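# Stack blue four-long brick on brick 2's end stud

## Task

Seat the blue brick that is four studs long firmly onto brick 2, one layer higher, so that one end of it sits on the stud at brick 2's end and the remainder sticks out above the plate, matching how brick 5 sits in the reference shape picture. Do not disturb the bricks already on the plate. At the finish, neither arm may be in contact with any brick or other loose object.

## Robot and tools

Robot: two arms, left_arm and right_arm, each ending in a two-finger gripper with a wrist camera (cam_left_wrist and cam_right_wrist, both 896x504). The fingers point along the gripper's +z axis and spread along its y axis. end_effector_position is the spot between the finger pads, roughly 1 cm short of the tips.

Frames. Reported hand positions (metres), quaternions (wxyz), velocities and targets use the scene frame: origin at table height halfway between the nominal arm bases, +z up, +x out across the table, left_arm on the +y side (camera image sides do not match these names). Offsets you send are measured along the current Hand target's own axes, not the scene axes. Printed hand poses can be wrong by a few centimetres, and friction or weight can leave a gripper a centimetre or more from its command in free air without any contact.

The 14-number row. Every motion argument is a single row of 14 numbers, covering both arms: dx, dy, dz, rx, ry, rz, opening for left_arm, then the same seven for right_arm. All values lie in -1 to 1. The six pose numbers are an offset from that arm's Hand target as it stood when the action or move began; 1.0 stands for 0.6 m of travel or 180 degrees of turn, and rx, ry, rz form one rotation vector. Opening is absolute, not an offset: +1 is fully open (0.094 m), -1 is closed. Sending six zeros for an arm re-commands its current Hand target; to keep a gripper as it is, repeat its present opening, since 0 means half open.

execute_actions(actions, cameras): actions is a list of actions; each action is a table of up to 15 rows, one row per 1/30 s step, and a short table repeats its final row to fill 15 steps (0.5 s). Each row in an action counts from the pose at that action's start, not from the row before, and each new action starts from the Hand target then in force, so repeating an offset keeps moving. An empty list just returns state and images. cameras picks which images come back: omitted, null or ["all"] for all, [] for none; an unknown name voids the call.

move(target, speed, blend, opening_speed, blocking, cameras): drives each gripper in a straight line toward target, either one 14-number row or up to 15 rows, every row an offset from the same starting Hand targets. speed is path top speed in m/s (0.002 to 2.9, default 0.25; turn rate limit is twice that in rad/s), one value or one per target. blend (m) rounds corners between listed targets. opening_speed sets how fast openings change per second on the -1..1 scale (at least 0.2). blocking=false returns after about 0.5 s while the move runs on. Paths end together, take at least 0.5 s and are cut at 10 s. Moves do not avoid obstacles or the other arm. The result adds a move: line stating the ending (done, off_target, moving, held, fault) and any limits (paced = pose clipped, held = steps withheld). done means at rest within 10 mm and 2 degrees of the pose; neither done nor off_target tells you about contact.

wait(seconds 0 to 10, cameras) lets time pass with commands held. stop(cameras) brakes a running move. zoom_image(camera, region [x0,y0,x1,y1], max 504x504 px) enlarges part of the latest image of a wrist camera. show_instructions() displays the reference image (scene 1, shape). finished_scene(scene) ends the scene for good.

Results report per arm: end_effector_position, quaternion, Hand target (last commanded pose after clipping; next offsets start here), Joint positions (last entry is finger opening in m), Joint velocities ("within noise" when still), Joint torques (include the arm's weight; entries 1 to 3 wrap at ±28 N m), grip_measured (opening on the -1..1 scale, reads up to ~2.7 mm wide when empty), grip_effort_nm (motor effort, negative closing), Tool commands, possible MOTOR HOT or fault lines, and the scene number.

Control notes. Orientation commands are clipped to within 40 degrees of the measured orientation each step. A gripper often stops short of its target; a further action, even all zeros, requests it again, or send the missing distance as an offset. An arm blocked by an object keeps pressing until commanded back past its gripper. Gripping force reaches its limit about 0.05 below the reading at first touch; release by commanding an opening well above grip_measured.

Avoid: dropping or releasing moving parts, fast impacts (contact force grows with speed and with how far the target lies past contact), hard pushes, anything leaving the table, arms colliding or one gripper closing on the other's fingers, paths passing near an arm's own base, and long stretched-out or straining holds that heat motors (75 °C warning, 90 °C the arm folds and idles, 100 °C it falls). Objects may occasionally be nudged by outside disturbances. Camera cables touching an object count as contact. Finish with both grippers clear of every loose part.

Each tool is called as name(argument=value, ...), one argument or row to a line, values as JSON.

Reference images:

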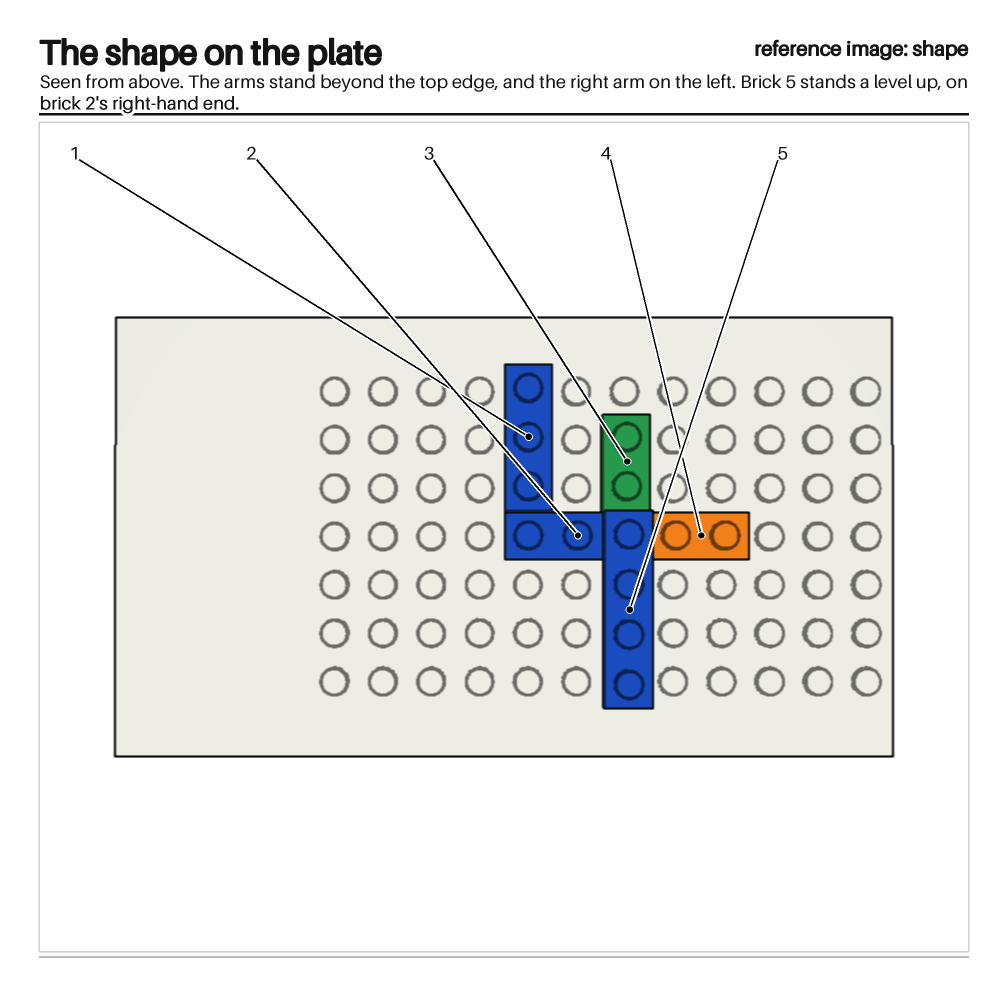

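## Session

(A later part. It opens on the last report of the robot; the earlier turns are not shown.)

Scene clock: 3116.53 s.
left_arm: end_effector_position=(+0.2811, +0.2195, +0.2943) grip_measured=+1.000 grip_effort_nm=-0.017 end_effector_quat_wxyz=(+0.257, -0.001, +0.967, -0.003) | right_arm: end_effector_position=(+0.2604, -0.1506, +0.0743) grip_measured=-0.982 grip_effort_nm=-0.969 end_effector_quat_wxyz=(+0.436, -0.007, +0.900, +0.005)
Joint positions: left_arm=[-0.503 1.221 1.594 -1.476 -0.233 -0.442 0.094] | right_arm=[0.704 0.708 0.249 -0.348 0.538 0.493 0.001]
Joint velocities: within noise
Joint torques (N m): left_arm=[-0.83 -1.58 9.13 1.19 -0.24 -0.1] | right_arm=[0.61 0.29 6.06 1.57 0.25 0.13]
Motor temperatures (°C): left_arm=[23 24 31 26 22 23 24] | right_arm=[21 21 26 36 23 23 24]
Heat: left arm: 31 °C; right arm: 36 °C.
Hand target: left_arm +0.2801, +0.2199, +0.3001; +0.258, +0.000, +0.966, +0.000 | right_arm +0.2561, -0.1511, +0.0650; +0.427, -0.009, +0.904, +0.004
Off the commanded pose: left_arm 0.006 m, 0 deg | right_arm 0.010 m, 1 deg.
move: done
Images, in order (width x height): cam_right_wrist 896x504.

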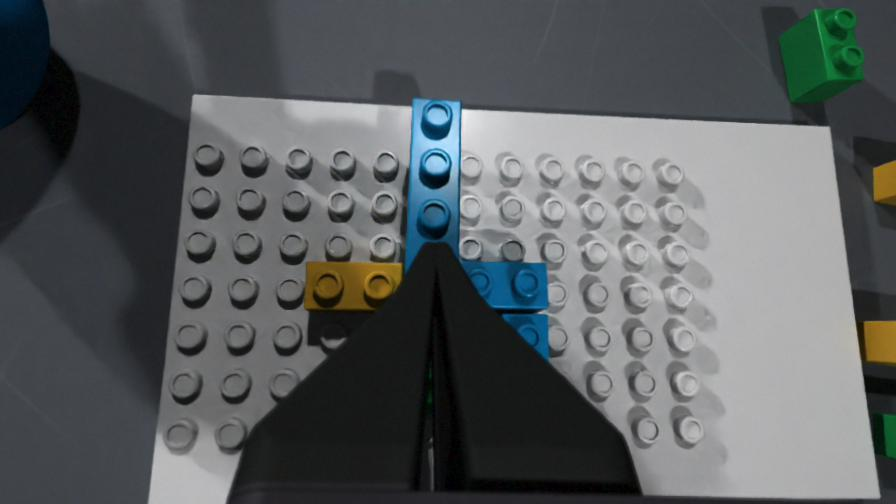

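move(
  target=[0,0,0,0,0,0,1.0,0.0155,-0.0018,0.00215,0,0.0083,0,-1.0],
  speed=0.03,
  cameras=["cam_right_wrist"],
)

move(
  target=[0,0,0,0,0,0,1.0,0.0155,-0.0018,0.00215,0,0.0083,0,-1.0],
  speed=0.03,
  cameras=["cam_right_wrist"],
)

Scene clock: 3127.60 s.
left_arm: end_effector_position=(+0.2811, +0.2195, +0.2943) grip_measured=+1.000 grip_effort_nm=-0.017 end_effector_quat_wxyz=(+0.257, -0.001, +0.967, -0.003) | right_arm: end_effector_position=(+0.2606, -0.1504, +0.0737) grip_measured=-0.982 grip_effort_nm=-0.960 end_effector_quat_wxyz=(+0.437, +0.000, +0.900, +0.009)
Joint positions: left_arm=[-0.503 1.221 1.594 -1.476 -0.233 -0.442 0.094] | right_arm=[0.704 0.708 0.245 -0.341 0.538 0.508 0.001]
Joint velocities: within noise
Joint torques (N m): left_arm=[-0.84 -1.57 9.14 1.18 -0.23 -0.09] | right_arm=[0.69 0.47 5.42 1.4 0.11 0.13]
Motor temperatures (°C): left_arm=[23 24 31 26 22 23 24] | right_arm=[21 21 26 35 23 23 24]
Heat: left arm: 31 °C; right arm: 35 °C.
Hand target: left_arm +0.2801, +0.2199, +0.3001; +0.258, +0.000, +0.966, +0.000 | right_arm +0.2512, -0.1523, +0.0570; +0.415, -0.009, +0.910, +0.004
Off the commanded pose: left_arm 0.006 m, 0 deg | right_arm 0.019 m, 3 deg.
move: off_target (right_arm)
Images, in order (width x height): cam_right_wrist 896x504.

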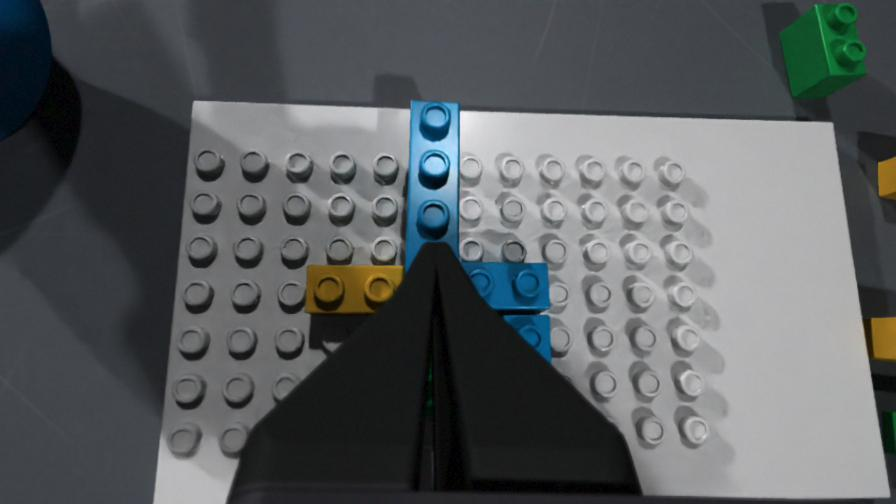

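Scene clock: 3128.37 s.
left_arm: end_effector_position=(+0.2811, +0.2195, +0.2943) grip_measured=+1.000 grip_effort_nm=-0.012 end_effector_quat_wxyz=(+0.257, -0.001, +0.967, -0.003) | right_arm: end_effector_position=(+0.2610, -0.1505, +0.0733) grip_measured=-0.982 grip_effort_nm=-0.974 end_effector_quat_wxyz=(+0.439, +0.007, +0.898, +0.012)
Joint positions: left_arm=[-0.503 1.221 1.594 -1.476 -0.233 -0.442 0.094] | right_arm=[0.704 0.708 0.24 -0.331 0.54 0.521 0.001]
Joint velocities: within noise
Joint torques (N m): left_arm=[-0.83 -1.59 9.11 1.19 -0.23 -0.1] | right_arm=[0.68 0.75 4.79 1.2 -0.08 0.13]
Motor temperatures (°C): left_arm=[23 24 31 26 22 23 24] | right_arm=[21 21 26 35 23 23 24]
Heat: left arm: 31 °C; right arm: 35 °C.
Hand target: left_arm +0.2801, +0.2199, +0.3001; +0.258, +0.000, +0.966, +0.000 | right_arm +0.2462, -0.1535, +0.0492; +0.403, -0.009, +0.915, +0.004
Off the commanded pose: left_arm 0.006 m, 0 deg | right_arm 0.029 m, 5 deg.
move: off_target (right_arm)
Images, in order (width x height): cam_right_wrist 896x504.

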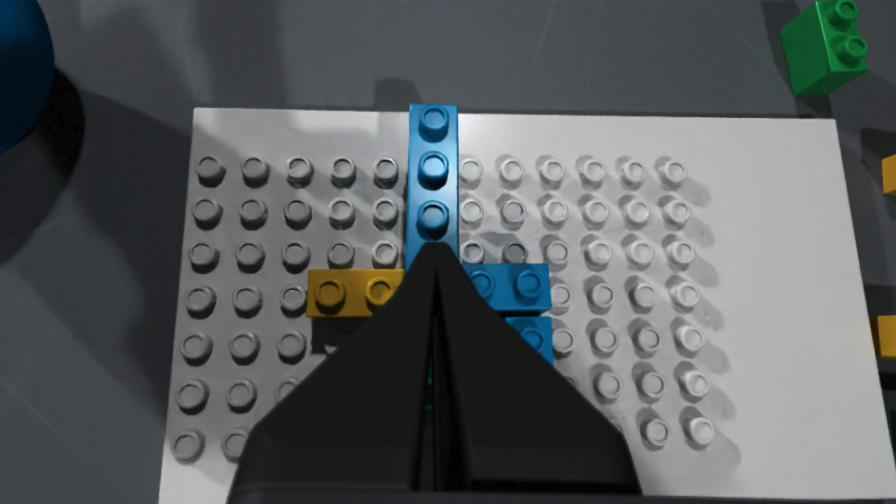

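zoom_image(
  camera="cam_right_wrist",
  region=[385, 95, 485, 195],
)

zoom_image(
  camera="cam_right_wrist",
  region=[385, 180, 485, 280],
)

Scaled by 5.040.

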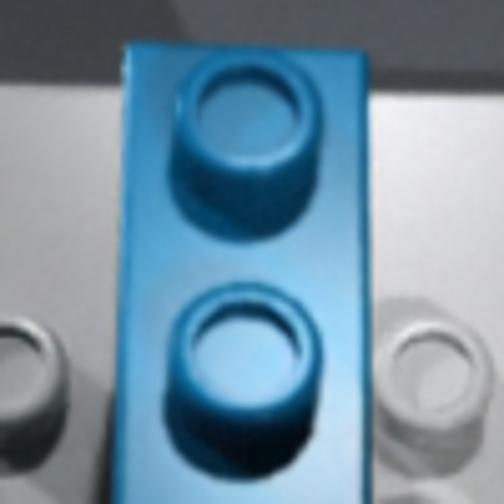

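Scaled by 5.040.

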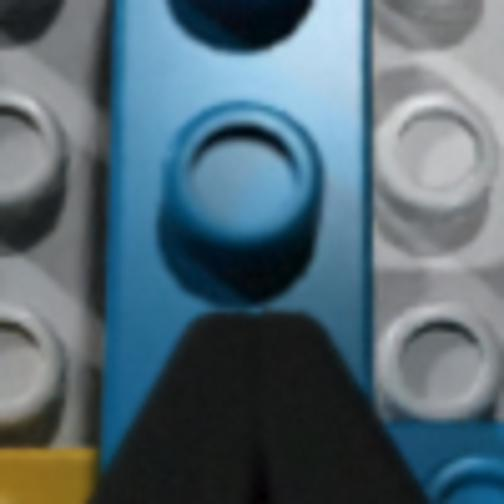

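move(
  target=[
    [0,0,0,0,0,0,1.0,-0.1175,0.0025,-0.0717,0,-0.0139,0,-1.0],
    [0,0,0,0,0,0,1.0,-0.346,-0.1108,-0.241,0.0045,0.0972,0.0041,-1.0],
  ],
  speed=[0.08,0.2],
  blend=[0.02,0],
  cameras=["cam_left_wrist","cam_right_wrist"],
)

Scene clock: 3382.07 s.
left_arm: end_effector_position=(+0.2811, +0.2195, +0.2943) grip_measured=+1.000 grip_effort_nm=-0.017 end_effector_quat_wxyz=(+0.257, -0.001, +0.967, -0.003) | right_arm: end_effector_position=(+0.2812, -0.2196, +0.2928) grip_measured=-0.982 grip_effort_nm=-0.969 end_effector_quat_wxyz=(+0.254, +0.001, +0.967, -0.006)
Joint positions: left_arm=[-0.503 1.221 1.594 -1.476 -0.233 -0.442 0.094] | right_arm=[0.048 1.177 1.559 -1.441 0.048 0.064 0.001]
Joint velocities: within noise
Joint torques (N m): left_arm=[-0.83 -1.58 9.13 1.19 -0.24 -0.1] | right_arm=[-0.55 -2.11 9.28 1.16 -0.06 -0.04]
Motor temperatures (°C): left_arm=[23 24 31 26 22 23 24] | right_arm=[21 21 25 30 23 23 25]
Heat: left arm: 31 °C; right arm: 30 °C.
Hand target: left_arm +0.2801, +0.2199, +0.3001; +0.258, +0.000, +0.966, +0.000 | right_arm +0.2809, -0.2192, +0.3000; +0.259, -0.001, +0.966, -0.002
Off the commanded pose: left_arm 0.006 m, 0 deg | right_arm 0.007 m, 1 deg.
move: done

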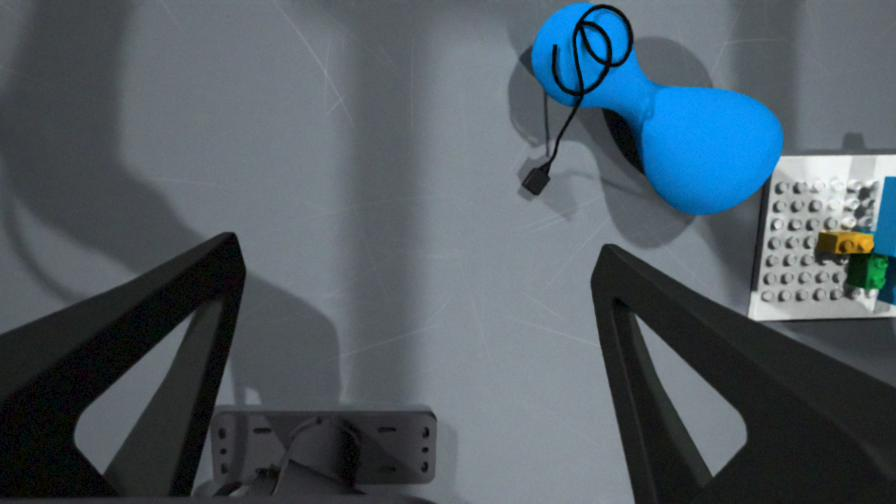

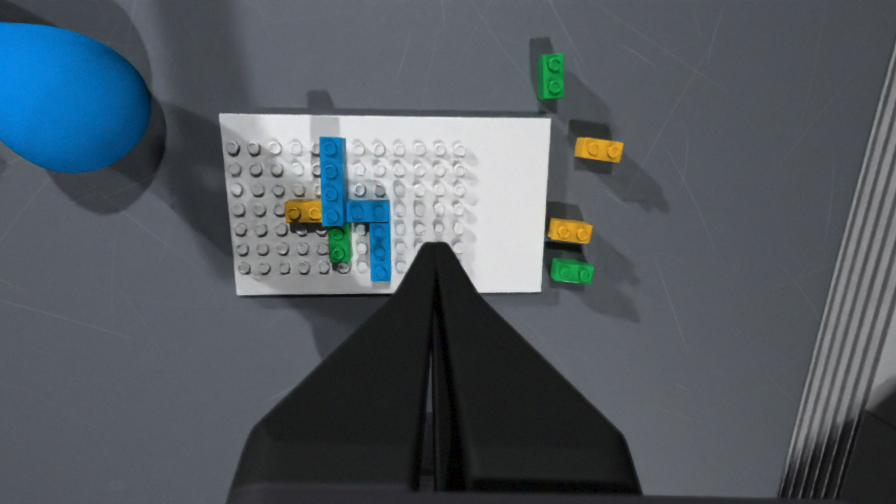

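zoom_image(
  camera="cam_right_wrist",
  region=[260, 120, 410, 300],
)

zoom_image(
  camera="cam_left_wrist",
  region=[776, 150, 896, 330],
)

Scaled by 2.800.

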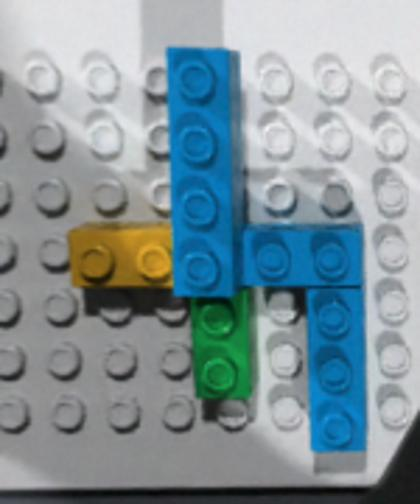

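Scaled by 2.800.

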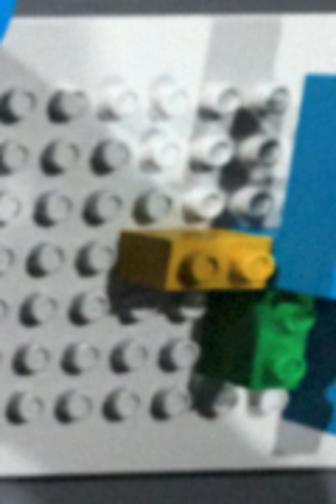

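move(
  target=[0.2085,-0.4777,0.2071,0.326,-0.296,0.1885,1.0,0,0,0,0,0,0,-1.0],
  speed=0.15,
  cameras=["cam_left_wrist","cam_right_wrist"],
)

Scene clock: 3458.97 s.
left_arm: end_effector_position=(+0.2320, -0.0564, +0.0902) grip_measured=+1.000 grip_effort_nm=-0.012 end_effector_quat_wxyz=(+0.539, +0.402, +0.654, -0.347) | right_arm: end_effector_position=(+0.2808, -0.2195, +0.2926) grip_measured=-0.982 grip_effort_nm=-0.974 end_effector_quat_wxyz=(+0.253, +0.001, +0.967, -0.006)
Joint positions: left_arm=[-1.071 1.807 0.301 1.327 0.058 -0.011 0.094] | right_arm=[0.048 1.177 1.559 -1.443 0.048 0.063 0.001]
Joint velocities: within noise
Joint torques (N m): left_arm=[-0.62 -4.3 4.89 4.5 0.01 0.07] | right_arm=[-0.54 -2.13 9.28 1.18 -0.06 -0.06]
Motor temperatures (°C): left_arm=[23 24 30 28 22 23 24] | right_arm=[21 21 27 31 23 23 25]
Heat: left arm: 30 °C; right arm: 31 °C.
Hand target: left_arm +0.2337, -0.0666, +0.1298; +0.597, +0.380, +0.596, -0.380 | right_arm +0.2809, -0.2191, +0.3000; +0.259, -0.001, +0.966, -0.002
Off the commanded pose: left_arm 0.041 m, 10 deg | right_arm 0.007 m, 1 deg.
move: off_target (left_arm)

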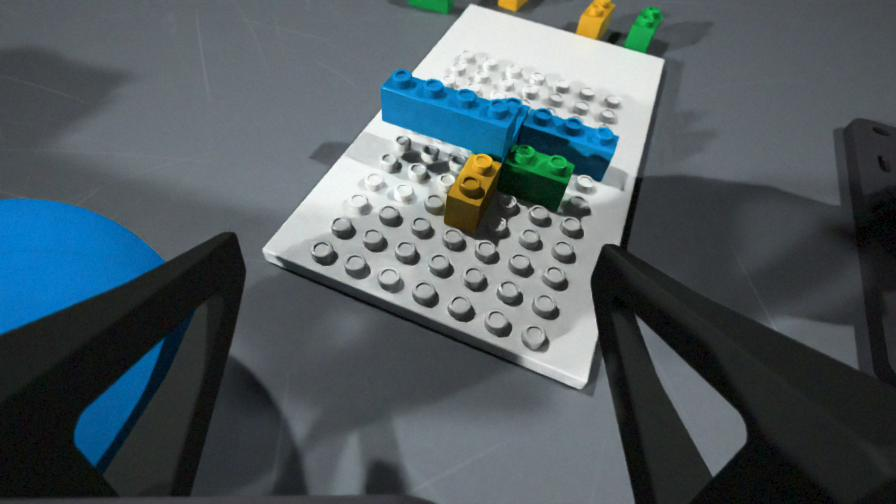

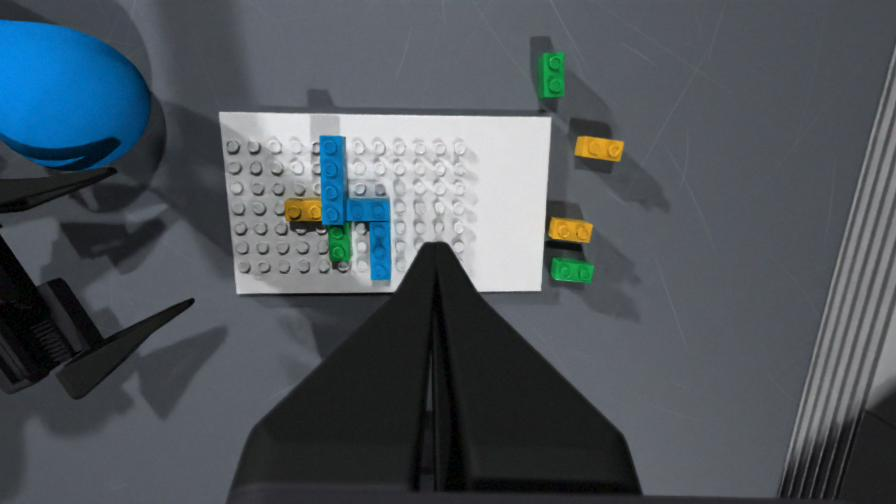

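zoom_image(
  camera="cam_left_wrist",
  region=[370, 50, 630, 250],
)

zoom_image(
  camera="cam_left_wrist",
  region=[450, 80, 570, 200],
)

zoom_image(
  camera="cam_left_wrist",
  region=[370, 60, 470, 160],
)

Scaled by 1.938.

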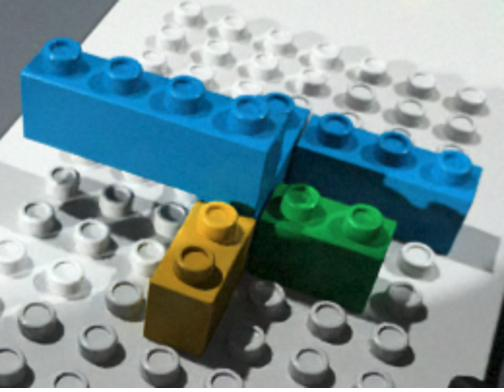

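Scaled by 4.200.

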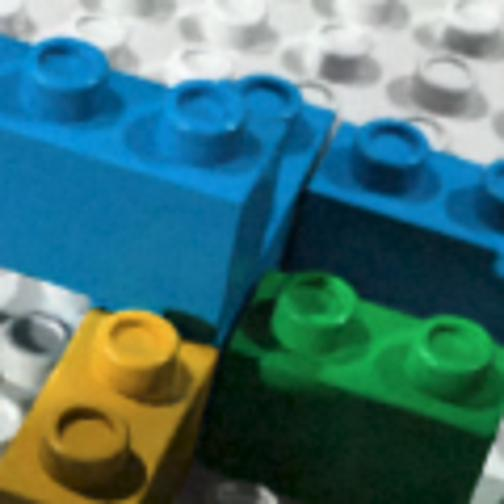

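Scaled by 5.040.

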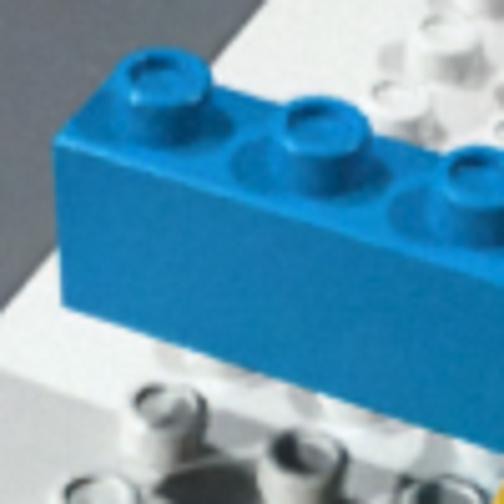

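zoom_image(
  camera="cam_left_wrist",
  region=[430, 140, 530, 240],
)

zoom_image(
  camera="cam_left_wrist",
  region=[460, 80, 560, 180],
)

zoom_image(
  camera="cam_left_wrist",
  region=[530, 90, 630, 190],
)

Scaled by 5.040.

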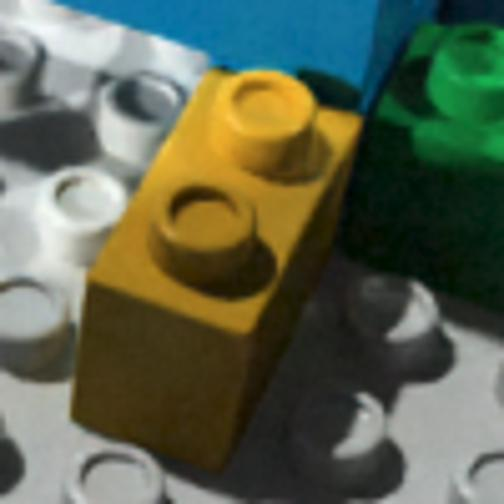

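Scaled by 5.040.

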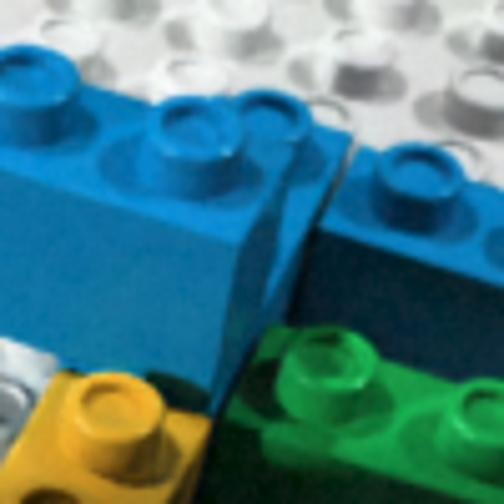

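Scaled by 5.040.

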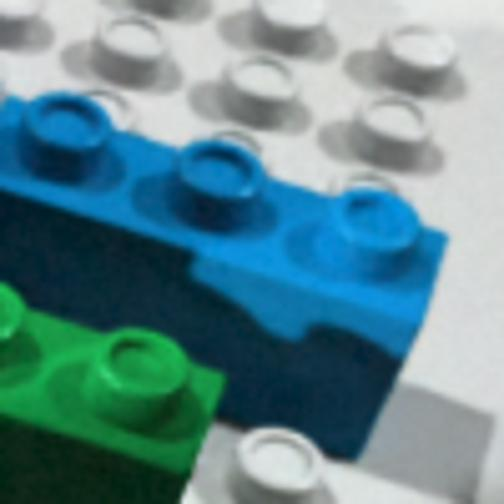

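zoom_image(
  camera="cam_left_wrist",
  region=[390, 210, 510, 330],
)

zoom_image(
  camera="cam_left_wrist",
  region=[340, 130, 460, 250],
)

zoom_image(
  camera="cam_left_wrist",
  region=[490, 170, 610, 290],
)

Scaled by 4.200.

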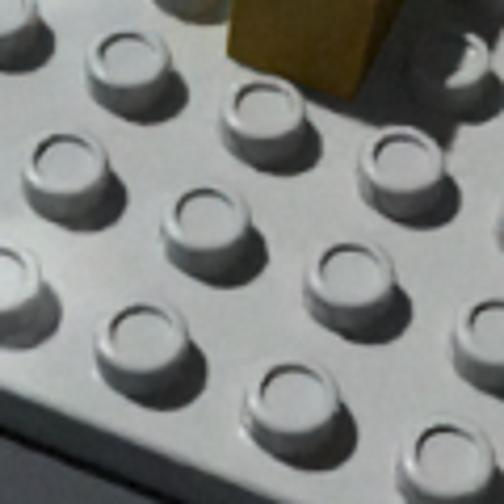

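Scaled by 4.200.

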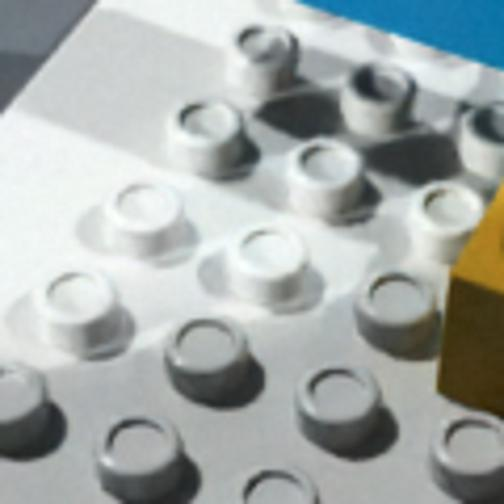

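Scaled by 4.200.

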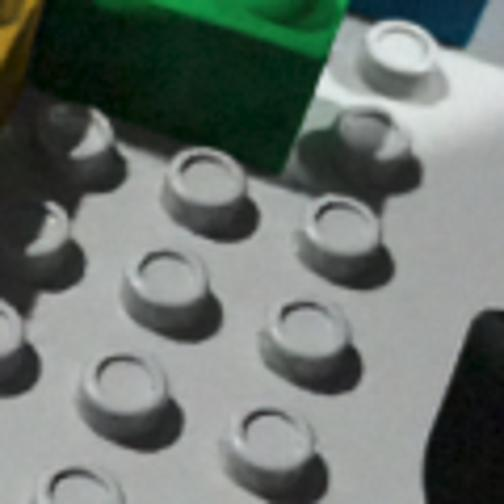

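move(
  target=[-0.05,0.001,-0.1007,0,0,0,1.0,0,0,0,0,0,0,-0.45],
  speed=0.1,
  cameras=["cam_left_wrist","cam_right_wrist"],
)

Scene clock: 3816.03 s.
left_arm: end_effector_position=(+0.2858, +0.2962, +0.1136) grip_measured=+1.000 grip_effort_nm=-0.012 end_effector_quat_wxyz=(+0.605, +0.002, +0.796, -0.011) | right_arm: end_effector_position=(+0.2807, -0.2195, +0.2925) grip_measured=-0.453 grip_effort_nm=0.144 end_effector_quat_wxyz=(+0.253, +0.001, +0.968, -0.006)
Joint positions: left_arm=[-0.017 0.007 0.005 -0.268 0.01 -0.012 0.094] | right_arm=[0.048 1.177 1.559 -1.443 0.048 0.063 0.026]
Joint velocities: within noise
Joint torques (N m): left_arm=[-0.03 0.32 -0.66 0.08 -0.02 -0.05] | right_arm=[-0.51 -2.21 9.17 1.19 -0.05 -0.06]
Motor temperatures (°C): left_arm=[23 25 25 67 21 23 24] | right_arm=[21 21 28 29 23 23 25]
Heat: left arm: 67 °C; right arm: 29 °C.
Hand target: left_arm +0.2858, +0.2962, +0.1136; +0.605, +0.002, +0.796, -0.011 (not the last commanded pose) | right_arm +0.2808, -0.2192, +0.2999; +0.259, -0.001, +0.966, -0.002
Tool commands: left_gripper/opening=+1.0 right_gripper/opening=-0.45
Off the commanded pose: right_arm 0.008 m, 1 deg.
OVER-TEMPERATURE FAULT: ARM FOLDED TO REST. Before this call, joint 4 (wrist pitch) of the left arm reached 90 °C. The left arm's motors are now idle, so it may still sink, and the gripper idles too, so what it holds may stay or slip. The left arm ran none of this call's commands. The stop is over, but the left arm and its gripper will run no more commands in this scene. This fault puts only its own arm into a fault stop.
move: fault (left_arm)

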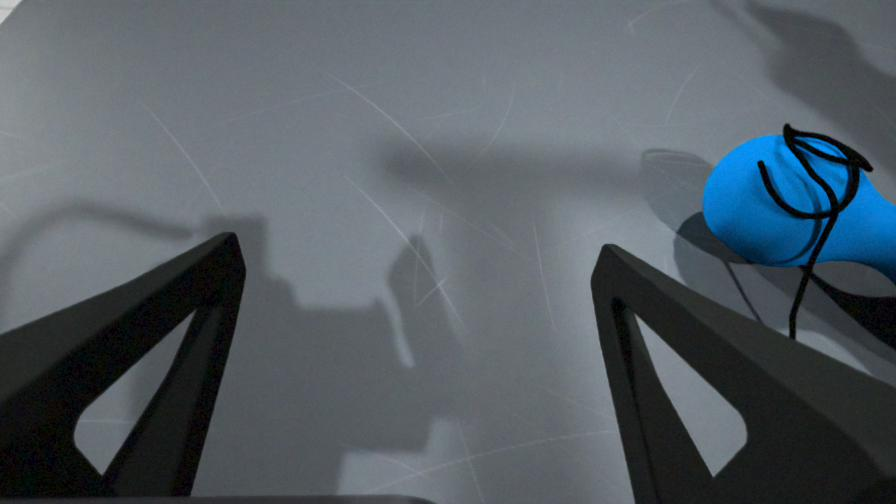

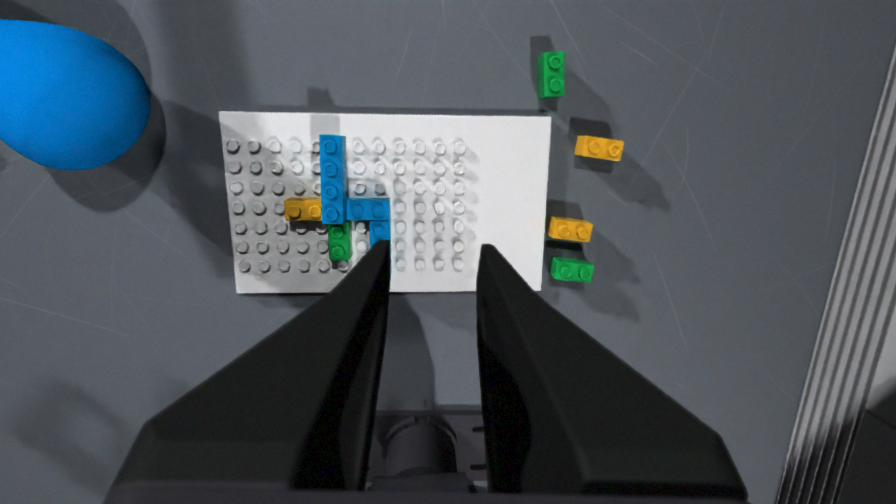

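move(
  target=[0,0,0,0,0,0,1.0,0.1547,0.1137,0.2186,-0.0043,0.1219,-0.0082,-0.45],
  speed=0.15,
  cameras=["cam_right_wrist"],
)

Scene clock: 3836.67 s.
left_arm: end_effector_position=(+0.2858, +0.2962, +0.1136) grip_measured=+1.000 grip_effort_nm=-0.012 end_effector_quat_wxyz=(+0.605, +0.002, +0.796, -0.011) | right_arm: end_effector_position=(+0.2646, -0.1556, +0.1420) grip_measured=-0.453 grip_effort_nm=0.134 end_effector_quat_wxyz=(+0.068, -0.016, +0.998, -0.005)
Joint positions: left_arm=[-0.017 0.007 0.005 -0.268 0.01 -0.012 0.094] | right_arm=[0.325 1.331 1.143 -1.258 0.054 0.316 0.026]
Joint velocities: within noise
Joint torques (N m): left_arm=[-0.02 0.32 -0.68 0.07 -0.02 -0.06] | right_arm=[0.53 -4.16 6.3 0.83 -0.02 0.1]
Motor temperatures (°C): left_arm=[23 24 25 59 21 23 24] | right_arm=[21 21 28 29 23 23 24]
Heat: left arm: 59 °C; right arm: 29 °C.
Hand target: left_arm +0.2858, +0.2962, +0.1136; +0.605, +0.002, +0.796, -0.011 | right_arm +0.2662, -0.1516, +0.1397; +0.071, -0.014, +0.997, +0.001
Tool commands: left_gripper/opening=+1.0 right_gripper/opening=-0.45
Off the commanded pose: right_arm 0.005 m, 1 deg.
OVER-TEMPERATURE FAULT: ARM FOLDED TO REST. As an earlier result told, the left arm's stop is over, but it will run no more commands in this scene. The left arm ran none of this call's commands.
move: fault (left_arm)
Images, in order (width x height): cam_right_wrist 896x504.

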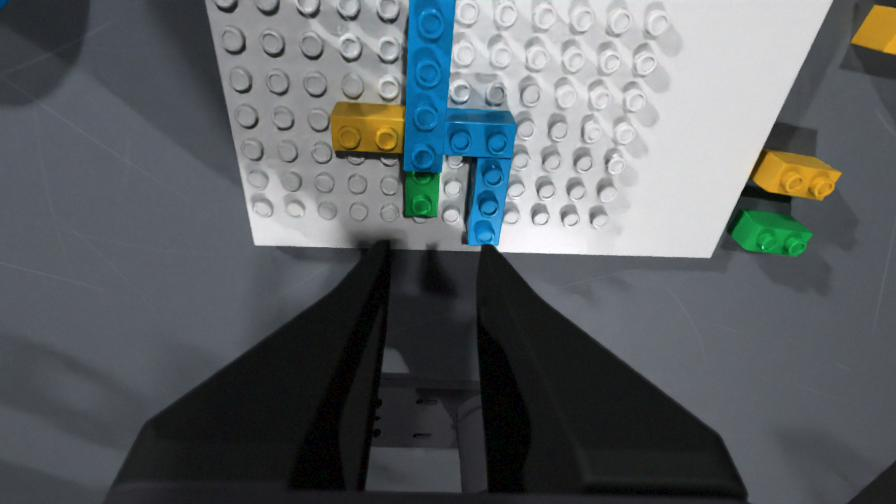

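move(
  target=[0,0,0,0,0,0,1.0,0.0087,0.0025,0.0740,0,0,0,-0.45],
  speed=0.1,
  cameras=["cam_right_wrist"],
)

Scene clock: 3871.67 s.
left_arm: end_effector_position=(+0.2858, +0.2962, +0.1136) grip_measured=+1.000 grip_effort_nm=-0.017 end_effector_quat_wxyz=(+0.605, +0.002, +0.796, -0.011) | right_arm: end_effector_position=(+0.2663, -0.1539, +0.0984) grip_measured=-0.453 grip_effort_nm=0.139 end_effector_quat_wxyz=(+0.070, -0.015, +0.997, -0.004)
Joint positions: left_arm=[-0.017 0.007 0.005 -0.268 0.01 -0.012 0.094] | right_arm=[0.329 1.342 0.978 -1.078 0.054 0.321 0.026]
Joint velocities: within noise
Joint torques (N m): left_arm=[-0.03 0.31 -0.68 0.08 -0.02 -0.06] | right_arm=[0.65 -3.93 6.12 0.85 -0.01 0.1]
Motor temperatures (°C): left_arm=[23 24 25 53 21 23 24] | right_arm=[21 21 27 28 23 23 23]
Heat: left arm: 53 °C; right arm: 28 °C.
Hand target: left_arm +0.2858, +0.2962, +0.1136; +0.605, +0.002, +0.796, -0.011 | right_arm +0.2672, -0.1500, +0.0949; +0.071, -0.014, +0.997, +0.001
Tool commands: left_gripper/opening=+1.0 right_gripper/opening=-0.45
Off the commanded pose: right_arm 0.005 m, 1 deg.
OVER-TEMPERATURE FAULT: ARM FOLDED TO REST. As an earlier result told, the left arm's stop is over, but it will run no more commands in this scene. The left arm ran none of this call's commands.
move: fault (left_arm)
Images, in order (width x height): cam_right_wrist 896x504.

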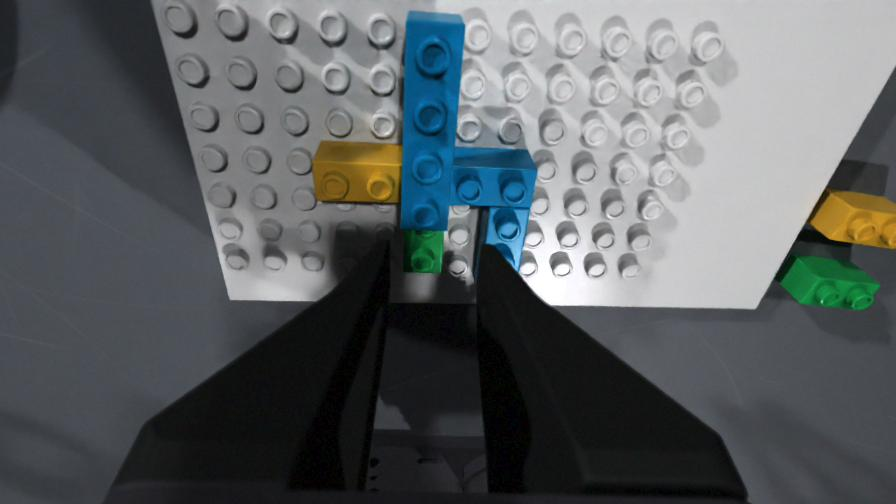

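execute_actions(
  actions=[],
  cameras=["cam_right_wrist"],
)

Scene clock: 3937.13 s.
left_arm: end_effector_position=(+0.2858, +0.2962, +0.1136) grip_measured=+1.000 grip_effort_nm=-0.012 end_effector_quat_wxyz=(+0.605, +0.002, +0.796, -0.011) | right_arm: end_effector_position=(+0.2666, -0.1538, +0.0984) grip_measured=-0.453 grip_effort_nm=0.139 end_effector_quat_wxyz=(+0.070, -0.015, +0.997, -0.004)
Joint positions: left_arm=[-0.017 0.007 0.005 -0.268 0.01 -0.012 0.094] | right_arm=[0.329 1.342 0.978 -1.076 0.054 0.321 0.026]
Joint velocities: within noise
Joint torques (N m): left_arm=[-0.03 0.31 -0.69 0.08 -0.01 -0.06] | right_arm=[0.65 -3.93 6.12 0.84 -0.01 0.09]
Motor temperatures (°C): left_arm=[23 24 24 44 21 23 24] | right_arm=[21 21 26 27 23 23 23]
Heat: left arm: 44 °C; right arm: 27 °C.
Hand target: left_arm +0.2858, +0.2962, +0.1136; +0.605, +0.002, +0.796, -0.011 | right_arm +0.2672, -0.1500, +0.0949; +0.071, -0.014, +0.997, +0.001
Tool commands: left_gripper/opening=+1.0 right_gripper/opening=-0.45
Off the commanded pose: right_arm 0.005 m, 1 deg.
OVER-TEMPERATURE FAULT: ARM FOLDED TO REST. As an earlier result told, the left arm's stop is over, but it will run no more commands in this scene.
Images, in order (width x height): cam_right_wrist 896x504.

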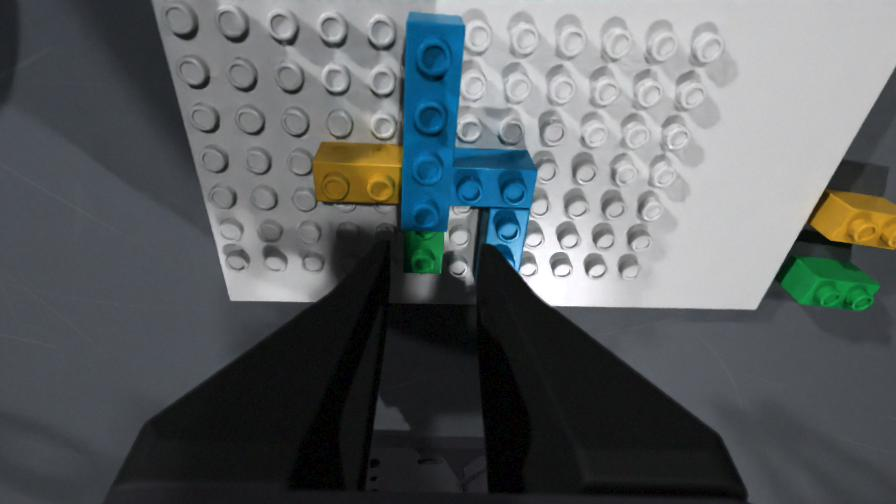

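zoom_image(
  camera="cam_right_wrist",
  region=[380, 20, 480, 120],
)

zoom_image(
  camera="cam_right_wrist",
  region=[380, 140, 480, 240],
)

Scaled by 5.040.

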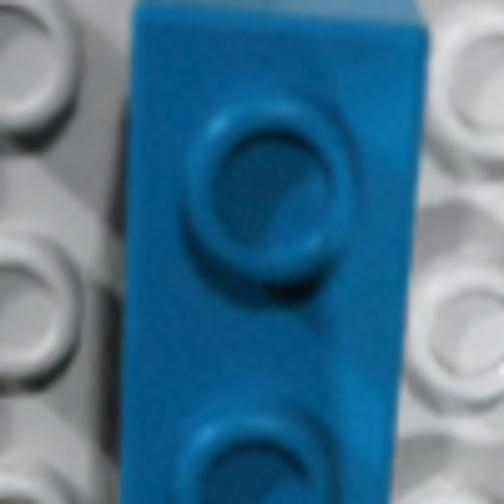

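Scaled by 5.040.

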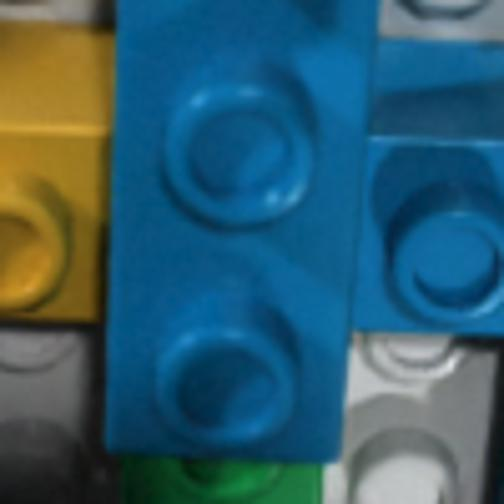

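move(
  target=[0,0,0,0,0,0,1.0, 0.00449,0.002725,0.058872,0,0,0,-0.45],
  speed=0.06,
  cameras=["cam_right_wrist"],
)

Scene clock: 4094.57 s.
left_arm: end_effector_position=(+0.2858, +0.2962, +0.1136) grip_measured=+1.000 grip_effort_nm=-0.012 end_effector_quat_wxyz=(+0.605, +0.002, +0.796, -0.011) | right_arm: end_effector_position=(+0.2691, -0.1519, +0.0634) grip_measured=-0.453 grip_effort_nm=0.134 end_effector_quat_wxyz=(+0.070, -0.015, +0.997, -0.004)
Joint positions: left_arm=[-0.017 0.007 0.005 -0.268 0.01 -0.012 0.094] | right_arm=[0.333 1.384 0.869 -0.926 0.054 0.324 0.026]
Joint velocities: within noise
Joint torques (N m): left_arm=[-0.02 0.32 -0.68 0.08 -0.02 -0.05] | right_arm=[0.62 -4.04 5.9 0.86 0 0.1]
Motor temperatures (°C): left_arm=[23 24 23 32 21 23 24] | right_arm=[21 21 26 26 23 23 22]
Heat: left arm: 32 °C; right arm: 26 °C.
Hand target: left_arm +0.2858, +0.2962, +0.1136; +0.605, +0.002, +0.796, -0.011 | right_arm +0.2696, -0.1483, +0.0597; +0.071, -0.014, +0.997, +0.001
Tool commands: left_gripper/opening=+1.0 right_gripper/opening=-0.45
Off the commanded pose: right_arm 0.005 m, 1 deg.
OVER-TEMPERATURE FAULT: ARM FOLDED TO REST. As an earlier result told, the left arm's stop is over, but it will run no more commands in this scene. The left arm ran none of this call's commands.
move: fault (left_arm)
Images, in order (width x height): cam_right_wrist 896x504.

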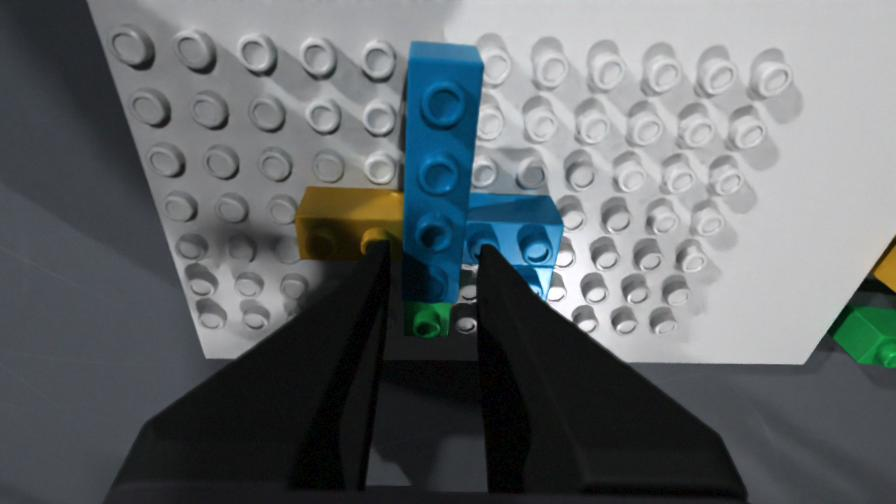

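move(
  target=[0,0,0,0,0,0,1.0, 0,0,0,0,0,0,-0.85],
  speed=0.06,
  opening_speed=0.3,
  cameras=["cam_right_wrist"],
)

Scene clock: 4104.80 s.
left_arm: end_effector_position=(+0.2858, +0.2962, +0.1136) grip_measured=+1.000 grip_effort_nm=-0.012 end_effector_quat_wxyz=(+0.605, +0.002, +0.796, -0.011) | right_arm: end_effector_position=(+0.2695, -0.1515, +0.0635) grip_measured=-0.674 grip_effort_nm=-1.028 end_effector_quat_wxyz=(+0.071, -0.014, +0.997, -0.003)
Joint positions: left_arm=[-0.017 0.007 0.005 -0.268 0.01 -0.012 0.094] | right_arm=[0.333 1.384 0.869 -0.924 0.052 0.326 0.015]
Joint velocities: within noise
Joint torques (N m): left_arm=[-0.03 0.34 -0.68 0.08 -0.02 -0.05] | right_arm=[0.61 -4.04 5.89 0.85 0.01 0.09]
Motor temperatures (°C): left_arm=[23 24 23 32 21 23 24] | right_arm=[21 22 26 26 23 23 22]
Heat: left arm: 32 °C; right arm: 26 °C.
Hand target: left_arm +0.2858, +0.2962, +0.1136; +0.605, +0.002, +0.796, -0.011 | right_arm +0.2696, -0.1483, +0.0597; +0.071, -0.014, +0.997, +0.001
Tool commands: left_gripper/opening=+1.0 right_gripper/opening=-0.85
Off the commanded pose: right_arm 0.005 m, 0 deg.
OVER-TEMPERATURE FAULT: ARM FOLDED TO REST. As an earlier result told, the left arm's stop is over, but it will run no more commands in this scene. The left arm ran none of this call's commands.
move: fault (left_arm)
Images, in order (width x height): cam_right_wrist 896x504.

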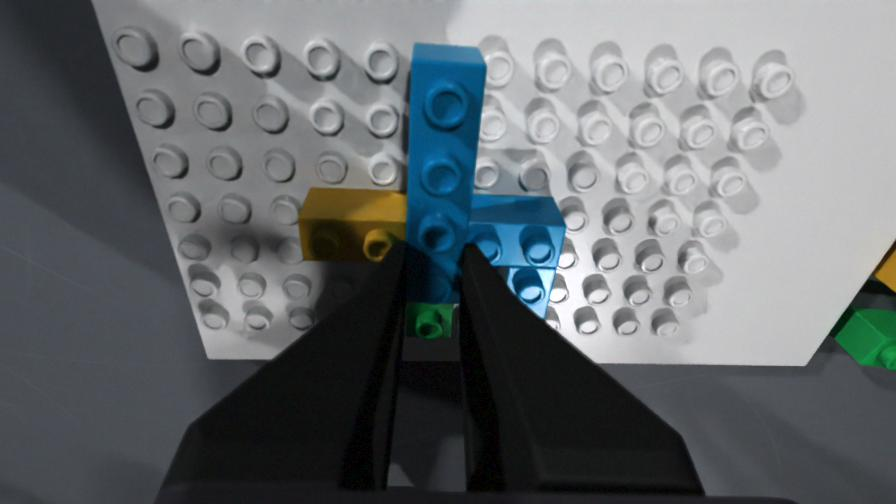

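zoom_image(
  camera="cam_right_wrist",
  region=[370, 200, 500, 330],
)

zoom_image(
  camera="cam_right_wrist",
  region=[390, 60, 500, 170],
)

Scaled by 3.877.

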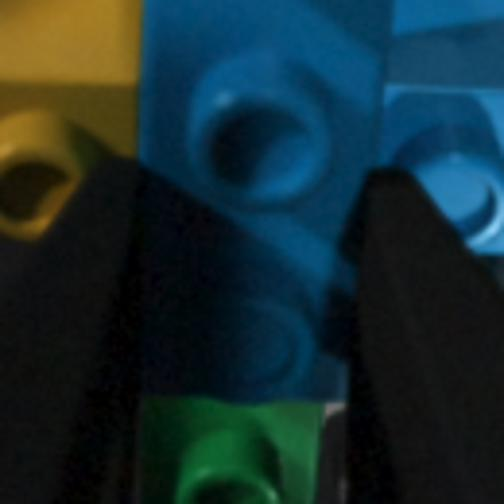

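Scaled by 4.582.

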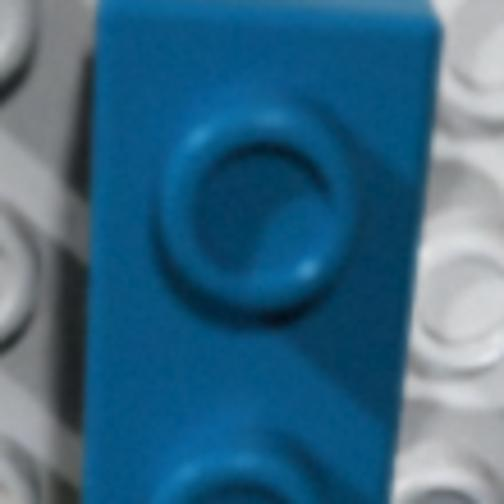

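zoom_image(
  camera="cam_right_wrist",
  region=[300, 30, 440, 190],
)

zoom_image(
  camera="cam_right_wrist",
  region=[460, 30, 600, 190],
)

Scaled by 3.150.

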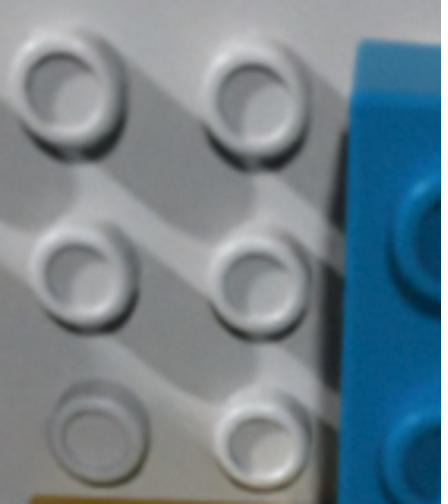

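Scaled by 3.150.

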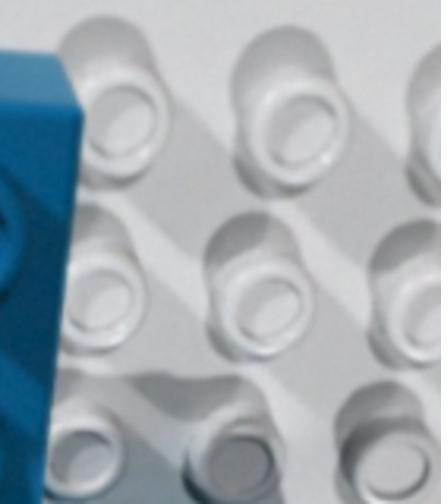

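zoom_image(
  camera="cam_right_wrist",
  region=[290, 200, 410, 290],
)

zoom_image(
  camera="cam_right_wrist",
  region=[460, 200, 580, 290],
)

Scaled by 4.200.

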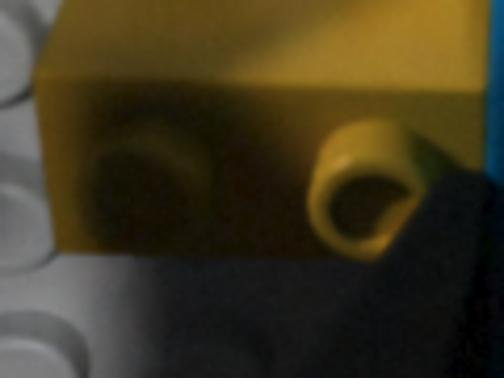

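Scaled by 4.200.

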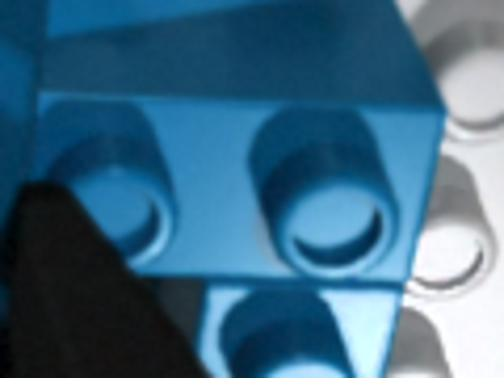

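move(
  target=[0,0,0,0,0,0,1.0, 0.06796,-0.02198,0.0486,0.01478,0.03367,-0.00211,-0.85],
  speed=0.06,
  cameras=["cam_right_wrist"],
)

Scene clock: 4411.43 s.
left_arm: end_effector_position=(+0.2858, +0.2962, +0.1136) grip_measured=+1.000 grip_effort_nm=-0.012 end_effector_quat_wxyz=(+0.605, +0.002, +0.796, -0.011) | right_arm: end_effector_position=(+0.2667, -0.1523, +0.0604) grip_measured=-0.674 grip_effort_nm=-1.033 end_effector_quat_wxyz=(+0.090, -0.014, +0.996, +0.001)
Joint positions: left_arm=[-0.017 0.007 0.005 -0.268 0.01 -0.012 0.094] | right_arm=[0.34 1.339 0.815 -0.878 0.06 0.331 0.015]
Joint velocities: within noise
Joint torques (N m): left_arm=[-0.05 0.29 -0.68 0.09 -0.02 -0.06] | right_arm=[0.49 -0.05 0.16 0.51 0.06 0.08]
Motor temperatures (°C): left_arm=[23 24 22 24 21 23 24] | right_arm=[21 22 25 25 23 23 25]
Heat: left arm: 24 °C; right arm: 25 °C.
Hand target: left_arm +0.2858, +0.2962, +0.1136; +0.605, +0.002, +0.796, -0.011 | right_arm +0.2337, -0.1625, +0.0250; +0.018, -0.016, +0.999, -0.023
Tool commands: left_gripper/opening=+1.0 right_gripper/opening=-0.85
Off the commanded pose: right_arm 0.049 m, 9 deg.
OVER-TEMPERATURE FAULT: ARM FOLDED TO REST. As an earlier result told, the left arm's stop is over, but it will run no more commands in this scene. The left arm ran none of this call's commands.
move: fault (left_arm), off_target (right_arm)
Images, in order (width x height): cam_right_wrist 896x504.

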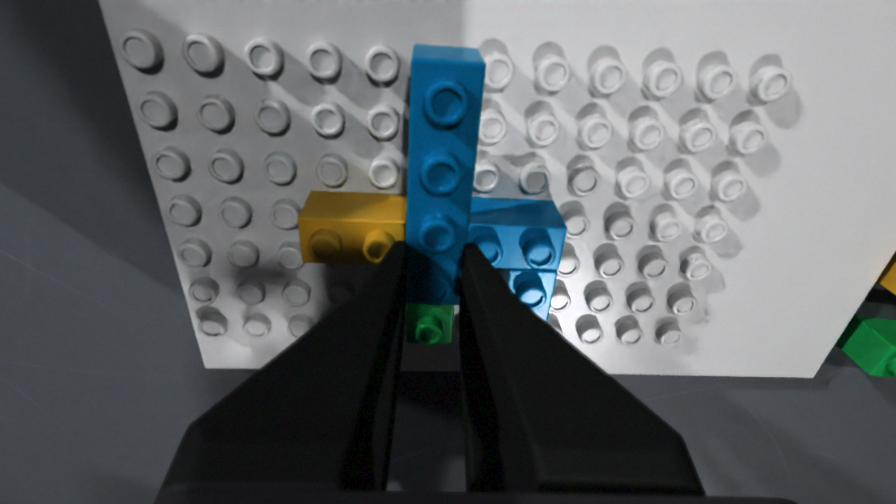

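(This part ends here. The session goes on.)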